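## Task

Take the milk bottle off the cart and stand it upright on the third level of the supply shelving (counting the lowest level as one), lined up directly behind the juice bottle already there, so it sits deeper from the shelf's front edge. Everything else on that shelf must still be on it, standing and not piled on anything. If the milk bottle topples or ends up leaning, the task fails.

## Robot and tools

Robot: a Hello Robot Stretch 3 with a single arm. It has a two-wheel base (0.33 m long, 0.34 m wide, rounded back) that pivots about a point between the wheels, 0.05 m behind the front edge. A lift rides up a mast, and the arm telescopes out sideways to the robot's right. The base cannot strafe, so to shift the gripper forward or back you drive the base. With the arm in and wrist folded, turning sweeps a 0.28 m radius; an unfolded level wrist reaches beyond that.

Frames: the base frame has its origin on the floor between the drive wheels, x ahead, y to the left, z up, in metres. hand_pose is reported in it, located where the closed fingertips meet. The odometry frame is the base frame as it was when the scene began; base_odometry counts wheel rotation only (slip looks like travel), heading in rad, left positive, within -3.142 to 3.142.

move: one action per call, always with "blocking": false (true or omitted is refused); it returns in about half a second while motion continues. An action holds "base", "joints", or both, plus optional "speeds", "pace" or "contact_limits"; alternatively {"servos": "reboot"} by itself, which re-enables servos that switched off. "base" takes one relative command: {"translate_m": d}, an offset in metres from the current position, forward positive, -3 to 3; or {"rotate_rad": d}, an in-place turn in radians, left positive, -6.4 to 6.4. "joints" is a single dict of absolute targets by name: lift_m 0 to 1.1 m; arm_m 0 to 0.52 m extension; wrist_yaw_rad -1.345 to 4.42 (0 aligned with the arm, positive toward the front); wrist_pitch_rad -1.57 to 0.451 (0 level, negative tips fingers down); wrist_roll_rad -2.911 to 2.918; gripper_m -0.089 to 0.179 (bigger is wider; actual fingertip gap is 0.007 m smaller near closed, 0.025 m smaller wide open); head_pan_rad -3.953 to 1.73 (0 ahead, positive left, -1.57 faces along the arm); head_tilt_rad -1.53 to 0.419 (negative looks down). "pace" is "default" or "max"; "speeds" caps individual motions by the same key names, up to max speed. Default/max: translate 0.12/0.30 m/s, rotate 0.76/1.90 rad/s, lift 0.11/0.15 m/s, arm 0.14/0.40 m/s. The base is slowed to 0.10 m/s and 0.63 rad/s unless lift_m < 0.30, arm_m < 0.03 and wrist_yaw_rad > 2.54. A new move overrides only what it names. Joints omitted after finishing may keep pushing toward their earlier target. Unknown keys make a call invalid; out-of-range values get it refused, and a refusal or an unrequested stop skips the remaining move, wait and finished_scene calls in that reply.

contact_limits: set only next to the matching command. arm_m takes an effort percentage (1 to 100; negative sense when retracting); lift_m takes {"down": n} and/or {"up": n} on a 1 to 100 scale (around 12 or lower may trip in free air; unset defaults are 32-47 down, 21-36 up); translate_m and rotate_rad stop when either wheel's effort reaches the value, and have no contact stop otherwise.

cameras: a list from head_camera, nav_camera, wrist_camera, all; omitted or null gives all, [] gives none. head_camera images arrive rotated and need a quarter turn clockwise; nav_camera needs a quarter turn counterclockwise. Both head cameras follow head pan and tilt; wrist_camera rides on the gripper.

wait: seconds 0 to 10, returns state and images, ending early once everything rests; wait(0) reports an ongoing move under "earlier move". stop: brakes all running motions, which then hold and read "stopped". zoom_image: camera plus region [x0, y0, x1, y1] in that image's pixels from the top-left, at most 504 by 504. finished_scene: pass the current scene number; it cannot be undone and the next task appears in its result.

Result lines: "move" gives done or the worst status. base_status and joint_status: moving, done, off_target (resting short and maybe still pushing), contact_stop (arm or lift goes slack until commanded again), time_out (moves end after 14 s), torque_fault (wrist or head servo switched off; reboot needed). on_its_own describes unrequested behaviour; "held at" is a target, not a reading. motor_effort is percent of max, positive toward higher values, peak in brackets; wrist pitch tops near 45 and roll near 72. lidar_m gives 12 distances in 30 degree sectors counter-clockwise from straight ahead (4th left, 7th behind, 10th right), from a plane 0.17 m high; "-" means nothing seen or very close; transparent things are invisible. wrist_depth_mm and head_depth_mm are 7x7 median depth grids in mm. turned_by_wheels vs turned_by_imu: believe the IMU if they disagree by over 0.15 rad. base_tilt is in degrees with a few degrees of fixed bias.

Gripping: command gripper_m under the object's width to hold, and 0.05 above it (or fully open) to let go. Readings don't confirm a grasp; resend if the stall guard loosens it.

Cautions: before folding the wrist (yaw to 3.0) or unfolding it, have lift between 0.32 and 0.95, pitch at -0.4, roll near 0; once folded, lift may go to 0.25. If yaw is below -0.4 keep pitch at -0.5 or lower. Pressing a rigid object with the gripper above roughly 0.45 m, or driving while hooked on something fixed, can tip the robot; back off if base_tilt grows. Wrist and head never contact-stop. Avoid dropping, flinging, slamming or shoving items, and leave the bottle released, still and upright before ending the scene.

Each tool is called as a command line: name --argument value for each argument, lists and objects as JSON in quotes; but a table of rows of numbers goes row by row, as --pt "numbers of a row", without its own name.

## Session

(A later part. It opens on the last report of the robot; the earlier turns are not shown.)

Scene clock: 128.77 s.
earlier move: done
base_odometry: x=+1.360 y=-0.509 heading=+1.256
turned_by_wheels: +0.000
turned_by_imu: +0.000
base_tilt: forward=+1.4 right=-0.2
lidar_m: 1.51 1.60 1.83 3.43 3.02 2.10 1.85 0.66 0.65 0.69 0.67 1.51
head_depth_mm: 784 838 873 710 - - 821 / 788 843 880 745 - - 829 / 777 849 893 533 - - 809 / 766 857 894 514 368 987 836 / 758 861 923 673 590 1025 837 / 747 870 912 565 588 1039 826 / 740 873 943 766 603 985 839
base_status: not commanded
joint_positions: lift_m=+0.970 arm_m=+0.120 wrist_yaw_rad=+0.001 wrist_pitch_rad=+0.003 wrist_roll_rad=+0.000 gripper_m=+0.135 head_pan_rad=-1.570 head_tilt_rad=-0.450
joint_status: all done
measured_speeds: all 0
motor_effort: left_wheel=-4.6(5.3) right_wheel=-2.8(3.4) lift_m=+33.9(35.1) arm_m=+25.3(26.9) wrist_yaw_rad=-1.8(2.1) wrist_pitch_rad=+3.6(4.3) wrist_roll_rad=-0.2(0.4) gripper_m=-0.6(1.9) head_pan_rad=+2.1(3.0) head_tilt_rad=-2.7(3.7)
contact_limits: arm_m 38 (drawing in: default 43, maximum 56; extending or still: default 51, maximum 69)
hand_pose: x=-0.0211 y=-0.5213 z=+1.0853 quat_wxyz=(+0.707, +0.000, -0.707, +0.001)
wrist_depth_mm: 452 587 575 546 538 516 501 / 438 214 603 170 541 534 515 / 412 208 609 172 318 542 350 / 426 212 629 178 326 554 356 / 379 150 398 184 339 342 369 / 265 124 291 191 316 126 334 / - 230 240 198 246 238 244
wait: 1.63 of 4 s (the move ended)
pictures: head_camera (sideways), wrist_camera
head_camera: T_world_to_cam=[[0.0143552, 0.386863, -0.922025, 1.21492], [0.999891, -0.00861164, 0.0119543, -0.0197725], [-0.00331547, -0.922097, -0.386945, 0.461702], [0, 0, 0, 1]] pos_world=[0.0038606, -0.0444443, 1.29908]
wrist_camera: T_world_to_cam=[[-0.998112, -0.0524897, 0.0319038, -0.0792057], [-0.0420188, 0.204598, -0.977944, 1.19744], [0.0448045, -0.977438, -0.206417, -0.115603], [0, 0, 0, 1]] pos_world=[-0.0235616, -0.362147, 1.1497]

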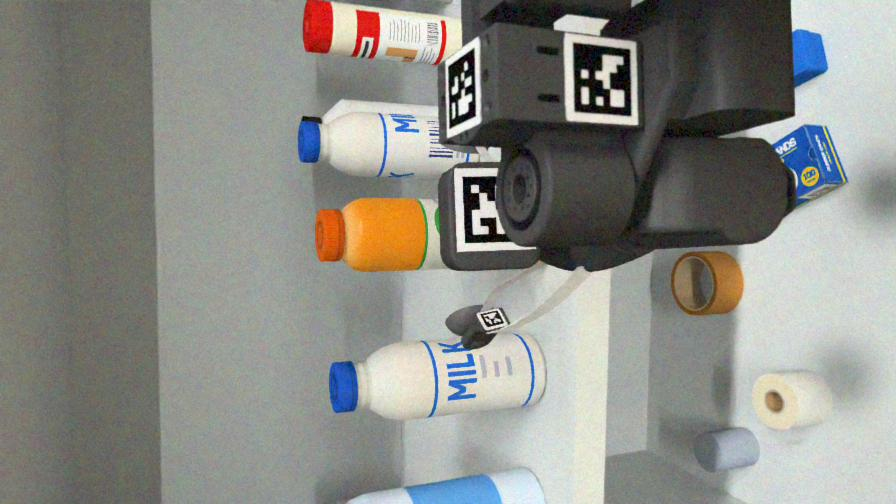

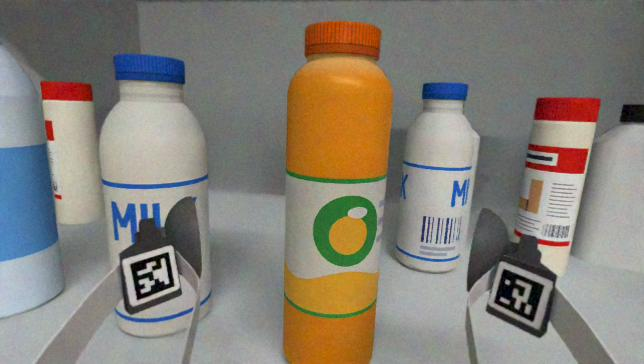

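move --joints '{"gripper_m":0.115}' --blocking false --cameras '[]'

wait --seconds 2 --cameras '[]'

move --joints '{"arm_m":0.168}' --speeds '{"arm_m":0.05}' --contact_limits '{"arm_m":36}' --blocking false --cameras '[]'

wait --seconds 4 --cameras '["wrist_camera","head_camera"]'

Scene clock: 129.87 s.
move: moving
base_odometry: x=+1.360 y=-0.509 heading=+1.256
turned_by_wheels: +0.000
turned_by_imu: +0.000
base_tilt: forward=+1.4 right=-0.2
lidar_m: 1.51 1.60 1.83 3.43 3.01 2.10 1.85 0.66 0.65 0.69 0.67 1.51
head_depth_mm: 784 833 867 711 - - 820 / 787 843 878 748 - - 830 / 778 849 893 527 - - 811 / 767 855 894 517 367 986 833 / 757 864 925 601 607 1027 837 / 749 868 912 564 589 1037 827 / 742 877 944 765 603 984 840
base_status: not commanded
joint_positions: lift_m=+0.970 arm_m=+0.120 wrist_yaw_rad=+0.001 wrist_pitch_rad=+0.003 wrist_roll_rad=+0.000 gripper_m=+0.115 head_pan_rad=-1.570 head_tilt_rad=-0.450
joint_status: gripper_m moving
measured_speeds: all 0
motor_effort: left_wheel=-4.8(5.1) right_wheel=-3.1(3.3) lift_m=+33.1(33.6) arm_m=+24.4(25.6) wrist_yaw_rad=-1.2(2.0) wrist_pitch_rad=+3.1(4.0) wrist_roll_rad=-0.1(0.3) gripper_m=-0.2(74.7) head_pan_rad=+2.1(2.2) head_tilt_rad=-2.9(3.3)
contact_limits: arm_m 38 (drawing in: default 43, maximum 56; extending or still: default 51, maximum 69)
hand_pose: x=-0.0211 y=-0.5213 z=+1.0853 quat_wxyz=(+0.707, +0.000, -0.707, +0.001)
wrist_depth_mm: 456 584 580 543 536 514 499 / 443 214 596 171 539 530 513 / 414 209 615 172 317 552 350 / 430 211 621 178 326 555 356 / 357 216 373 184 340 345 370 / 268 125 291 191 301 128 334 / - 226 239 197 247 230 256

Scene clock: 130.10 s.
earlier move: done
base_odometry: x=+1.360 y=-0.509 heading=+1.256
turned_by_wheels: +0.000
turned_by_imu: +0.000
base_tilt: forward=+1.4 right=-0.2
lidar_m: 1.51 1.60 1.83 3.44 3.02 2.11 1.85 0.66 0.65 0.69 0.67 1.51
head_depth_mm: 783 838 873 709 - - 821 / 787 846 879 747 - - 830 / 780 847 891 526 - - 812 / 767 858 891 517 367 984 836 / 756 864 927 601 605 1026 834 / 749 869 911 564 588 1043 825 / 739 877 941 764 605 984 841
base_status: not commanded
joint_positions: lift_m=+0.970 arm_m=+0.120 wrist_yaw_rad=+0.001 wrist_pitch_rad=+0.003 wrist_roll_rad=+0.000 gripper_m=+0.115 head_pan_rad=-1.570 head_tilt_rad=-0.450
joint_status: all done
measured_speeds: all 0
motor_effort: left_wheel=-4.7(5.1) right_wheel=-2.8(3.5) lift_m=+33.4(33.6) arm_m=+24.9(25.6) wrist_yaw_rad=-1.5(2.0) wrist_pitch_rad=+3.7(4.2) wrist_roll_rad=+0.3(0.3) gripper_m=-1.1(74.7) head_pan_rad=+1.8(2.9) head_tilt_rad=-3.1(3.3)
contact_limits: arm_m 38 (drawing in: default 43, maximum 56; extending or still: default 51, maximum 69)
hand_pose: x=-0.0211 y=-0.5213 z=+1.0853 quat_wxyz=(+0.707, +0.000, -0.707, +0.001)
wrist_depth_mm: 453 586 579 536 534 518 498 / 440 213 593 171 544 535 515 / 414 208 617 172 319 541 349 / 433 211 624 178 327 552 360 / 356 216 372 183 339 344 369 / 268 125 290 190 301 128 333 / - 226 238 198 247 229 256
wait: 0.23 of 2 s (the move ended)

Scene clock: 130.60 s.
move: moving
base_odometry: x=+1.360 y=-0.509 heading=+1.256
turned_by_wheels: +0.000
turned_by_imu: +0.000
base_tilt: forward=+1.3 right=-0.2
lidar_m: 1.51 1.60 1.82 3.44 3.02 2.10 1.85 0.66 0.65 0.69 0.67 1.51
head_depth_mm: 783 836 867 711 - - 829 / 786 843 880 745 - - 828 / 780 848 896 673 - - 810 / 767 858 889 511 386 990 831 / 762 861 927 676 590 1020 836 / 749 865 914 564 588 1041 825 / 740 874 941 765 604 981 838
base_status: not commanded
joint_positions: lift_m=+0.970 arm_m=+0.136 wrist_yaw_rad=+0.001 wrist_pitch_rad=+0.003 wrist_roll_rad=+0.000 gripper_m=+0.115 head_pan_rad=-1.570 head_tilt_rad=-0.450
joint_status: arm_m moving
measured_speeds: translate_m=+0.000 rotate_rad=+0.000 lift_m=+0.000 arm_m=+0.050 wrist_yaw_rad=+0.000 wrist_pitch_rad=+0.000 wrist_roll_rad=+0.000 head_pan_rad=+0.000 head_tilt_rad=+0.000
motor_effort: left_wheel=-5.0(5.1) right_wheel=-2.6(3.3) lift_m=+32.8(33.3) arm_m=+24.0(27.5) wrist_yaw_rad=-1.2(2.1) wrist_pitch_rad=+3.5(4.2) wrist_roll_rad=-0.1(0.3) gripper_m=-0.6(1.4) head_pan_rad=+1.4(2.3) head_tilt_rad=-2.6(3.6)
contact_limits: arm_m 36 (drawing in: default 43, maximum 56; extending or still: default 51, maximum 69)
hand_pose: x=-0.0211 y=-0.5375 z=+1.0853 quat_wxyz=(+0.707, +0.000, -0.707, +0.001)
wrist_depth_mm: 451 583 565 158 519 507 489 / 424 199 577 156 531 522 497 / 403 196 601 158 308 528 314 / 410 198 610 164 309 546 344 / 382 202 369 169 329 331 354 / 271 124 290 176 299 128 330 / - 217 238 182 246 230 256

Scene clock: 131.70 s.
earlier move: done
base_odometry: x=+1.360 y=-0.509 heading=+1.256
turned_by_wheels: +0.000
turned_by_imu: +0.000
base_tilt: forward=+1.3 right=+0.0
lidar_m: 1.51 1.60 1.83 3.45 3.03 2.11 1.85 0.66 0.65 0.69 0.67 1.51
head_depth_mm: 784 838 868 310 535 987 827 / 786 846 881 678 - 997 828 / 779 848 892 366 297 884 810 / 769 852 895 374 386 965 834 / 759 864 926 673 607 1027 834 / 751 868 915 564 588 1038 823 / 741 876 942 767 605 981 841
base_status: not commanded
joint_positions: lift_m=+0.970 arm_m=+0.168 wrist_yaw_rad=+0.001 wrist_pitch_rad=+0.003 wrist_roll_rad=+0.000 gripper_m=+0.115 head_pan_rad=-1.570 head_tilt_rad=-0.450
joint_status: all done
measured_speeds: all 0
motor_effort: left_wheel=-4.8(5.1) right_wheel=-3.0(3.5) lift_m=+32.5(33.3) arm_m=+25.2(27.5) wrist_yaw_rad=-1.5(2.1) wrist_pitch_rad=+3.7(4.3) wrist_roll_rad=+0.1(0.3) gripper_m=+0.0(1.6) head_pan_rad=+1.7(2.4) head_tilt_rad=-2.5(3.6)
contact_limits: arm_m 36 (drawing in: default 43, maximum 56; extending or still: default 51, maximum 69)
hand_pose: x=-0.0211 y=-0.5693 z=+1.0853 quat_wxyz=(+0.707, +0.000, -0.707, +0.001)
wrist_depth_mm: 435 548 532 126 492 478 463 / 166 183 556 121 282 488 469 / 159 175 571 125 269 494 274 / 161 173 586 128 276 512 290 / 167 171 153 133 145 315 301 / 177 125 274 138 285 128 301 / - 185 229 143 237 230 257
wait: 1.10 of 4 s (the move ended)
pictures: head_camera (sideways), wrist_camera
head_camera: T_world_to_cam=[[0.0143552, 0.386863, -0.922025, 1.21492], [0.999891, -0.00861164, 0.0119543, -0.0197725], [-0.00331547, -0.922097, -0.386945, 0.461702], [0, 0, 0, 1]] pos_world=[0.0038606, -0.0444443, 1.29908]
wrist_camera: T_world_to_cam=[[-0.998112, -0.0524897, 0.0319038, -0.0817252], [-0.0420188, 0.204598, -0.977944, 1.20726], [0.0448045, -0.977438, -0.206417, -0.16252], [0, 0, 0, 1]] pos_world=[-0.0235616, -0.410147, 1.1497]

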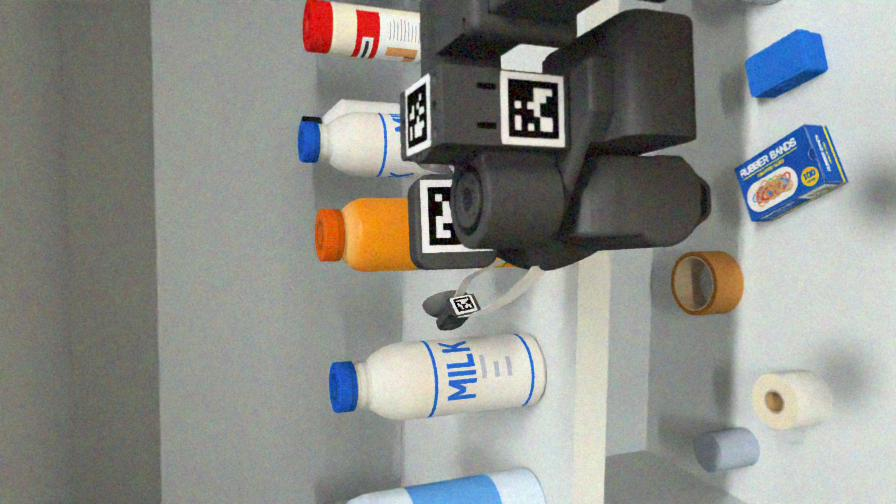

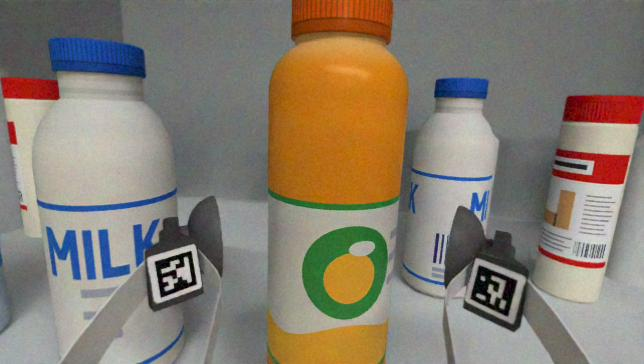

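move --joints '{"gripper_m":0.05}' --blocking false --cameras '[]'

wait --seconds 3 --cameras '[]'

move --joints '{"lift_m":0.995}' --blocking false --cameras '[]'

wait --seconds 3 --cameras '["wrist_camera","head_camera"]'

Scene clock: 132.70 s.
move: moving
base_odometry: x=+1.360 y=-0.509 heading=+1.256
turned_by_wheels: +0.000
turned_by_imu: +0.000
base_tilt: forward=+1.4 right=-0.1
lidar_m: 1.51 1.60 1.83 3.45 3.01 2.10 1.85 0.66 0.65 0.69 0.67 1.51
head_depth_mm: 784 837 871 310 534 994 826 / 786 844 881 678 - 996 831 / 779 851 893 366 297 886 809 / 770 855 894 374 386 971 832 / 757 861 925 712 605 1023 837 / 751 870 913 564 588 1040 823 / 740 875 941 762 604 984 839
base_status: not commanded
joint_positions: lift_m=+0.970 arm_m=+0.168 wrist_yaw_rad=+0.001 wrist_pitch_rad=+0.003 wrist_roll_rad=+0.000 gripper_m=+0.078 head_pan_rad=-1.570 head_tilt_rad=-0.450
joint_status: gripper_m moving
measured_speeds: all 0
motor_effort: left_wheel=-4.9(5.0) right_wheel=-2.8(3.3) lift_m=+31.7(32.2) arm_m=+25.0(25.9) wrist_yaw_rad=-1.5(2.1) wrist_pitch_rad=+3.2(4.2) wrist_roll_rad=-0.3(0.3) gripper_m=-78.1(80.7) head_pan_rad=+2.0(2.4) head_tilt_rad=-2.4(3.3)
contact_limits: arm_m 36 (drawing in: default 43, maximum 56; extending or still: default 51, maximum 69)
hand_pose: x=-0.0211 y=-0.5693 z=+1.0853 quat_wxyz=(+0.707, +0.000, -0.707, +0.001)
wrist_depth_mm: 430 548 534 126 487 472 461 / 166 183 556 121 282 490 472 / 160 174 576 125 271 494 275 / 160 173 586 129 276 510 290 / 167 176 151 133 147 402 302 / 176 172 153 137 132 309 303 / 213 188 230 142 236 228 256

Scene clock: 133.37 s.
earlier move: done
base_odometry: x=+1.360 y=-0.509 heading=+1.256
turned_by_wheels: +0.000
turned_by_imu: +0.000
base_tilt: forward=+1.3 right=-0.2
lidar_m: 1.51 1.60 1.83 3.44 3.03 2.11 1.85 0.66 0.65 0.69 0.67 1.51
head_depth_mm: 783 837 870 310 535 992 828 / 784 840 879 678 - 993 833 / 778 847 891 367 297 884 811 / 767 854 892 374 386 966 834 / 758 863 928 756 604 1025 838 / 751 869 914 564 586 1041 822 / 741 877 942 764 605 984 839
base_status: not commanded
joint_positions: lift_m=+0.970 arm_m=+0.168 wrist_yaw_rad=+0.002 wrist_pitch_rad=+0.003 wrist_roll_rad=+0.000 gripper_m=+0.050 head_pan_rad=-1.570 head_tilt_rad=-0.450
joint_status: all done
measured_speeds: all 0
motor_effort: left_wheel=-4.7(5.0) right_wheel=-2.5(3.5) lift_m=+31.3(32.2) arm_m=+23.6(25.9) wrist_yaw_rad=-2.3(2.3) wrist_pitch_rad=+3.2(4.3) wrist_roll_rad=-0.3(0.4) gripper_m=-6.3(80.7) head_pan_rad=+0.9(2.4) head_tilt_rad=-2.5(3.7)
contact_limits: arm_m 36 (drawing in: default 43, maximum 56; extending or still: default 51, maximum 69)
hand_pose: x=-0.0210 y=-0.5693 z=+1.0853 quat_wxyz=(+0.707, +0.000, -0.707, +0.001)
wrist_depth_mm: 434 547 532 126 490 476 457 / 166 181 555 121 284 487 468 / 160 176 569 124 270 489 273 / 161 173 586 128 272 507 290 / 167 177 152 132 148 404 303 / 176 177 134 137 128 310 302 / 186 108 238 142 235 241 254
wait: 0.67 of 3 s (the move ended)

Scene clock: 133.87 s.
move: moving
base_odometry: x=+1.360 y=-0.509 heading=+1.256
turned_by_wheels: +0.000
turned_by_imu: +0.000
base_tilt: forward=+1.3 right=-0.1
lidar_m: 1.51 1.60 1.83 3.44 3.02 2.10 1.85 0.66 0.65 0.69 0.67 1.51
head_depth_mm: 784 839 872 298 - 1026 830 / 789 841 884 - - 1024 830 / 781 851 895 360 294 995 812 / 771 858 893 364 382 998 835 / 759 861 925 712 606 1024 836 / 752 867 913 563 587 1035 826 / 743 876 944 764 604 981 840
base_status: not commanded
joint_positions: lift_m=+0.991 arm_m=+0.168 wrist_yaw_rad=+0.002 wrist_pitch_rad=-0.044 wrist_roll_rad=+0.000 gripper_m=+0.050 head_pan_rad=-1.570 head_tilt_rad=-0.450
joint_status: lift_m moving
measured_speeds: translate_m=+0.000 rotate_rad=+0.000 lift_m=+0.044 arm_m=+0.000 wrist_yaw_rad=+0.000 wrist_pitch_rad=+0.000 wrist_roll_rad=+0.000 head_pan_rad=+0.000 head_tilt_rad=+0.000
motor_effort: left_wheel=-4.6(5.2) right_wheel=-2.9(3.2) lift_m=+37.3(40.9) arm_m=+21.5(22.8) wrist_yaw_rad=-1.8(2.1) wrist_pitch_rad=+11.9(13.5) wrist_roll_rad=+0.1(0.3) gripper_m=-4.6(6.5) head_pan_rad=+1.1(2.7) head_tilt_rad=-2.7(3.5)
contact_limits: arm_m 36 (drawing in: default 43, maximum 56; extending or still: default 51, maximum 69)
hand_pose: x=-0.0211 y=-0.5679 z=+1.0941 quat_wxyz=(+0.707, +0.016, -0.707, -0.015)
wrist_depth_mm: 446 542 529 134 481 470 454 / 164 182 552 130 492 486 463 / 163 175 569 130 271 495 272 / 162 174 589 132 274 515 290 / 170 178 152 134 148 388 304 / 183 180 132 137 130 319 308 / 221 107 236 140 242 247 260

Scene clock: 134.37 s.
earlier move: done
base_odometry: x=+1.360 y=-0.509 heading=+1.256
turned_by_wheels: +0.000
turned_by_imu: +0.000
base_tilt: forward=+1.4 right=-0.3
lidar_m: 1.51 1.60 1.83 3.43 3.01 2.11 1.85 0.66 0.65 0.69 0.67 1.51
head_depth_mm: 783 837 868 298 - 1023 824 / 787 845 879 - - 1028 830 / 780 848 892 289 292 995 810 / 769 854 891 363 383 1017 833 / 760 864 930 757 604 1023 834 / 752 868 918 564 589 1039 824 / 742 874 940 766 604 982 842
base_status: not commanded
joint_positions: lift_m=+0.995 arm_m=+0.168 wrist_yaw_rad=+0.002 wrist_pitch_rad=-0.044 wrist_roll_rad=+0.000 gripper_m=+0.050 head_pan_rad=-1.570 head_tilt_rad=-0.450
joint_status: all done
measured_speeds: all 0
motor_effort: left_wheel=-4.6(5.2) right_wheel=-2.5(3.2) lift_m=+38.8(41.3) arm_m=+19.1(22.8) wrist_yaw_rad=-2.1(2.1) wrist_pitch_rad=+11.5(13.5) wrist_roll_rad=-0.1(0.3) gripper_m=-5.5(6.5) head_pan_rad=+1.2(2.7) head_tilt_rad=-2.8(3.5)
contact_limits: arm_m 36 (drawing in: default 43, maximum 56; extending or still: default 51, maximum 69)
hand_pose: x=-0.0211 y=-0.5679 z=+1.0983 quat_wxyz=(+0.707, +0.016, -0.707, -0.015)
wrist_depth_mm: 447 537 528 143 488 469 455 / 167 551 554 139 500 481 469 / 166 176 573 133 269 499 275 / 162 173 587 135 277 512 291 / 170 177 152 138 148 401 304 / 187 180 131 139 131 318 309 / 228 106 244 141 249 254 269
wait: 0.50 of 3 s (the move ended)
pictures: head_camera (sideways), wrist_camera
head_camera: T_world_to_cam=[[0.0143552, 0.386863, -0.922025, 1.21492], [0.999891, -0.00861164, 0.0119543, -0.0197725], [-0.00331547, -0.922097, -0.386945, 0.461702], [0, 0, 0, 1]] pos_world=[0.0038606, -0.0444443, 1.29908]
wrist_camera: T_world_to_cam=[[-0.998089, -0.0543433, 0.0293967, -0.0802015], [-0.0421152, 0.25027, -0.96726, 1.23385], [0.045207, -0.96665, -0.25208, -0.102258], [0, 0, 0, 1]] pos_world=[-0.0234618, -0.412, 1.17003]

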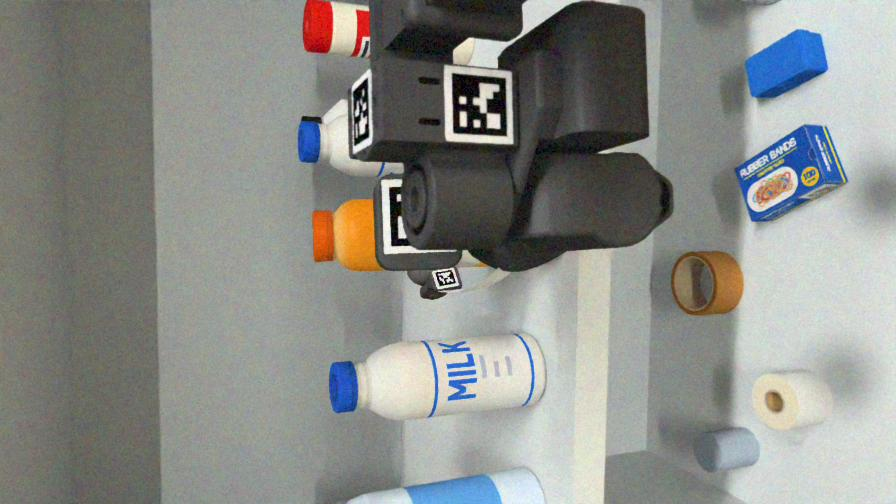

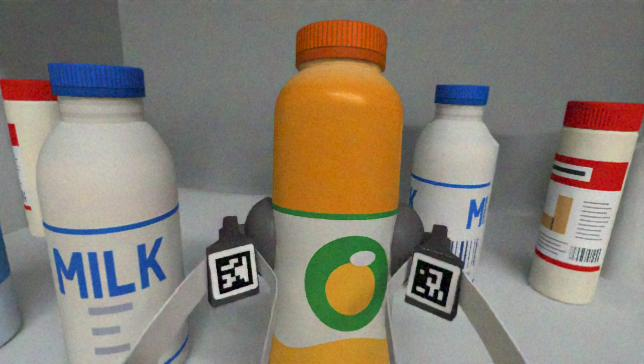

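move --base '{"translate_m":-0.1}' --joints '{"lift_m":1.01}' --blocking false --cameras '[]'

wait --seconds 4 --cameras '["wrist_camera","head_camera"]'

Scene clock: 135.10 s.
move: moving
base_odometry: x=+1.356 y=-0.523 heading=+1.256
turned_by_wheels: +0.000
turned_by_imu: +0.000
base_tilt: forward=+1.6 right=+0.1
lidar_m: 1.53 1.62 1.85 3.44 3.00 2.09 1.84 1.33 0.64 0.69 0.68 1.50
head_depth_mm: 783 835 870 703 - 1023 828 / 788 840 884 - - 1025 830 / 779 844 880 - 291 1034 810 / 769 856 889 373 550 1028 835 / 757 863 928 809 606 1031 834 / 750 865 912 561 587 1038 823 / 742 871 941 816 611 1011 837
base_status: translate_m moving
joint_positions: lift_m=+1.010 arm_m=+0.168 wrist_yaw_rad=+0.002 wrist_pitch_rad=-0.035 wrist_roll_rad=+0.000 gripper_m=+0.050 head_pan_rad=-1.570 head_tilt_rad=-0.450
joint_status: lift_m moving
measured_speeds: translate_m=-0.058 rotate_rad=+0.000 lift_m=+0.012 arm_m=+0.000 wrist_yaw_rad=+0.000 wrist_pitch_rad=+0.048 wrist_roll_rad=+0.000 head_pan_rad=+0.000 head_tilt_rad=+0.000
motor_effort: left_wheel=-9.2(10.0) right_wheel=-5.4(7.7) lift_m=+36.7(42.0) arm_m=+17.7(19.5) wrist_yaw_rad=-2.0(2.4) wrist_pitch_rad=+9.9(13.2) wrist_roll_rad=+0.0(0.4) gripper_m=-4.0(5.6) head_pan_rad=+0.6(2.2) head_tilt_rad=-2.6(3.2)
contact_limits: arm_m 36 (drawing in: default 43, maximum 56; extending or still: default 51, maximum 69)
hand_pose: x=-0.0210 y=-0.5682 z=+1.1155 quat_wxyz=(+0.707, +0.013, -0.707, -0.012)
wrist_depth_mm: 462 544 524 505 488 471 459 / 456 565 546 508 502 484 470 / 171 576 565 149 278 498 472 / 169 193 591 146 275 510 287 / 169 191 153 148 152 439 323 / 177 189 134 148 130 331 335 / 185 186 265 148 274 278 293

Scene clock: 136.73 s.
earlier move: done
base_odometry: x=+1.329 y=-0.604 heading=+1.256
turned_by_wheels: +0.000
turned_by_imu: +0.000
base_tilt: forward=+1.4 right=-0.1
lidar_m: 1.61 1.71 1.97 3.42 2.89 2.03 1.75 1.33 0.58 0.68 0.74 1.50
head_depth_mm: 777 827 869 702 - 1027 831 / 782 837 880 - - 1031 832 / 776 842 884 - 289 1030 833 / 764 850 882 381 549 1033 816 / 754 855 920 809 577 1030 838 / 746 864 926 816 581 1019 838 / 738 871 923 574 588 1045 822
base_status: done
joint_positions: lift_m=+1.010 arm_m=+0.168 wrist_yaw_rad=+0.001 wrist_pitch_rad=-0.005 wrist_roll_rad=+0.002 gripper_m=+0.050 head_pan_rad=-1.570 head_tilt_rad=-0.450
joint_status: all done
measured_speeds: all 0
motor_effort: left_wheel=-8.0(11.6) right_wheel=+1.0(7.7) lift_m=+32.8(42.0) arm_m=+12.1(19.5) wrist_yaw_rad=-1.6(3.6) wrist_pitch_rad=+4.5(13.2) wrist_roll_rad=-0.6(0.9) gripper_m=-0.1(5.6) head_pan_rad=+2.2(2.5) head_tilt_rad=-2.8(3.2)
contact_limits: arm_m 36 (drawing in: default 43, maximum 56; extending or still: default 51, maximum 69)
hand_pose: x=-0.0212 y=-0.5691 z=+1.1233 quat_wxyz=(+0.707, +0.003, -0.708, -0.002)
wrist_depth_mm: 552 549 523 509 483 468 450 / 547 565 543 519 501 483 468 / 552 586 563 526 517 489 484 / 553 607 571 291 345 324 315 / 503 514 154 295 155 330 321 / 350 373 132 306 129 343 366 / 276 269 293 300 303 281 315
wait: 1.63 of 4 s (the move ended)
pictures: head_camera (sideways), wrist_camera
head_camera: T_world_to_cam=[[0.0143552, 0.386863, -0.922025, 1.21492], [0.999891, -0.00861164, 0.0119543, -0.0197725], [-0.00331547, -0.922097, -0.386945, 0.461702], [0, 0, 0, 1]] pos_world=[0.0038606, -0.0444443, 1.29908]
wrist_camera: T_world_to_cam=[[-0.998169, -0.0527351, 0.0296415, -0.0805063], [-0.0402142, 0.212378, -0.97636, 1.24701], [0.0451932, -0.975764, -0.21411, -0.144883], [0, 0, 0, 1]] pos_world=[-0.0236636, -0.410456, 1.1889]

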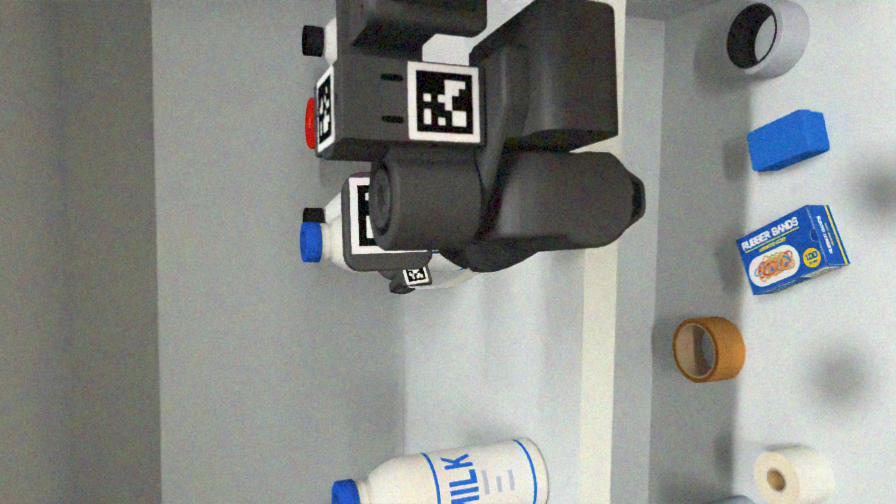

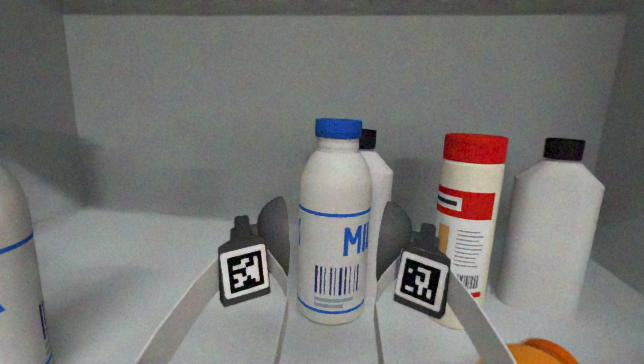

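move --joints '{"arm_m":0.0}' --blocking false --cameras '[]'

wait --seconds 5

Scene clock: 137.47 s.
move: moving
base_odometry: x=+1.329 y=-0.604 heading=+1.256
turned_by_wheels: +0.000
turned_by_imu: +0.000
base_tilt: forward=+1.3 right=-0.2
lidar_m: 1.61 1.71 1.96 3.43 2.89 2.02 1.75 1.33 0.58 0.68 0.74 1.50
head_depth_mm: 776 830 872 - - 1027 829 / 781 833 877 - - 1001 829 / 774 841 888 - - 1000 831 / 764 852 881 385 548 1038 814 / 756 856 919 812 579 1033 835 / 748 862 929 815 582 1026 838 / 738 869 926 575 588 1044 822
base_status: not commanded
joint_positions: lift_m=+1.010 arm_m=+0.150 wrist_yaw_rad=+0.001 wrist_pitch_rad=-0.005 wrist_roll_rad=+0.002 gripper_m=+0.050 head_pan_rad=-1.570 head_tilt_rad=-0.450
joint_status: arm_m moving
measured_speeds: translate_m=+0.000 rotate_rad=+0.000 lift_m=+0.000 arm_m=-0.068 wrist_yaw_rad=+0.000 wrist_pitch_rad=+0.000 wrist_roll_rad=+0.000 head_pan_rad=+0.000 head_tilt_rad=+0.000
motor_effort: left_wheel=-8.1(8.5) right_wheel=+1.3(1.6) lift_m=+30.4(32.0) arm_m=-24.3(25.9) wrist_yaw_rad=-1.5(1.9) wrist_pitch_rad=+5.3(5.6) wrist_roll_rad=-0.6(0.8) gripper_m=-1.3(1.3) head_pan_rad=+0.6(2.3) head_tilt_rad=-2.7(3.0)
hand_pose: x=-0.0212 y=-0.5514 z=+1.1234 quat_wxyz=(+0.707, +0.002, -0.708, -0.002)
wrist_depth_mm: 556 560 540 519 497 485 469 / 560 582 556 532 514 494 480 / 552 598 572 536 522 510 486 / 553 624 596 304 359 337 329 / 437 514 154 310 155 347 336 / 251 370 132 325 128 355 383 / 246 269 294 299 303 297 315

Scene clock: 139.47 s.
earlier move: done
base_odometry: x=+1.329 y=-0.604 heading=+1.256
turned_by_wheels: +0.000
turned_by_imu: -0.001
base_tilt: forward=+1.4 right=-0.3
lidar_m: 1.61 1.71 1.97 3.46 2.89 2.03 1.75 1.32 0.58 0.68 0.74 1.50
head_depth_mm: 776 828 863 739 - - - / 781 836 873 714 - - - / 772 841 884 759 - - - / 766 848 880 689 - - 814 / 753 855 921 811 579 1023 836 / 745 864 927 811 582 1024 837 / 736 869 922 574 588 1045 824
base_status: not commanded
joint_positions: lift_m=+1.010 arm_m=+0.000 wrist_yaw_rad=+0.001 wrist_pitch_rad=-0.004 wrist_roll_rad=+0.002 gripper_m=+0.050 head_pan_rad=-1.570 head_tilt_rad=-0.450
joint_status: all done
measured_speeds: all 0
motor_effort: left_wheel=-7.7(8.5) right_wheel=+0.7(1.9) lift_m=+24.3(32.0) arm_m=-24.5(27.4) wrist_yaw_rad=-1.2(2.1) wrist_pitch_rad=+4.6(6.1) wrist_roll_rad=-0.8(1.0) gripper_m=+0.0(1.7) head_pan_rad=+1.1(2.3) head_tilt_rad=-3.0(3.2)
hand_pose: x=-0.0212 y=-0.4011 z=+1.1235 quat_wxyz=(+0.707, +0.002, -0.708, -0.001)
wrist_depth_mm: 549 712 691 658 625 609 - / 551 736 707 677 654 640 - / 537 739 731 682 672 644 - / 380 347 759 475 504 490 - / 397 361 154 468 154 500 - / 367 363 132 368 129 403 396 / 335 320 308 302 304 296 308
wait: 2.00 of 5 s (the move ended)
pictures: head_camera (sideways), nav_camera (sideways), wrist_camera
head_camera: T_world_to_cam=[[0.0143552, 0.386863, -0.922025, 1.21492], [0.999891, -0.00861164, 0.0119543, -0.0197725], [-0.00331547, -0.922097, -0.386945, 0.461702], [0, 0, 0, 1]] pos_world=[0.0038606, -0.0444443, 1.29908]
nav_camera: T_world_to_cam=[[0.0465637, -0.394536, 0.9177, -1.15182], [-0.998077, -0.0559962, 0.0265682, 0.0205701], [0.0409056, -0.917173, -0.396384, 0.476821], [0, 0, 0, 1]] pos_world=[0.0546591, -0.0159558, 1.24549]
wrist_camera: T_world_to_cam=[[-0.998168, -0.0527162, 0.0296776, -0.071688], [-0.0402135, 0.21169, -0.976509, 1.21144], [0.0451954, -0.975914, -0.213422, 0.0182121], [0, 0, 0, 1]] pos_world=[-0.0236636, -0.242455, 1.189]

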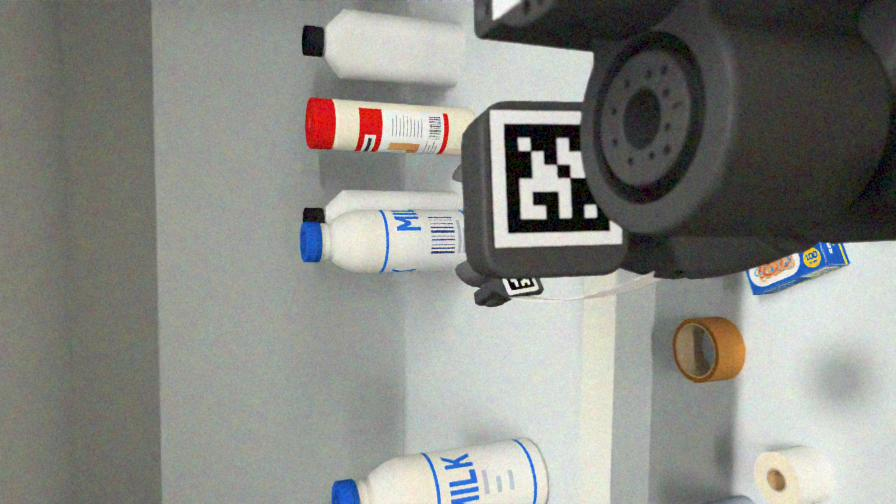

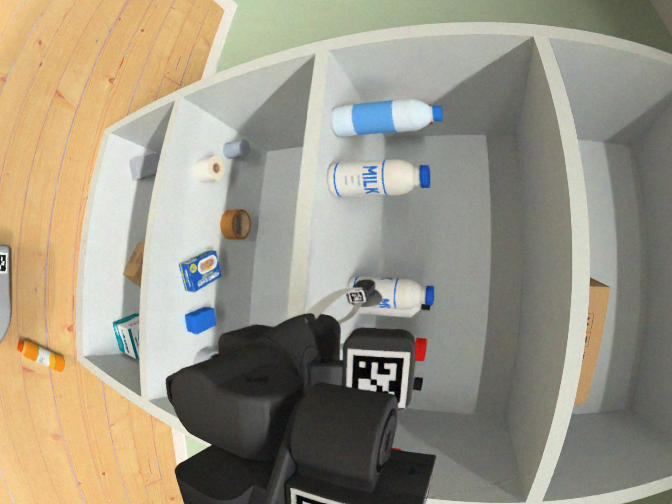

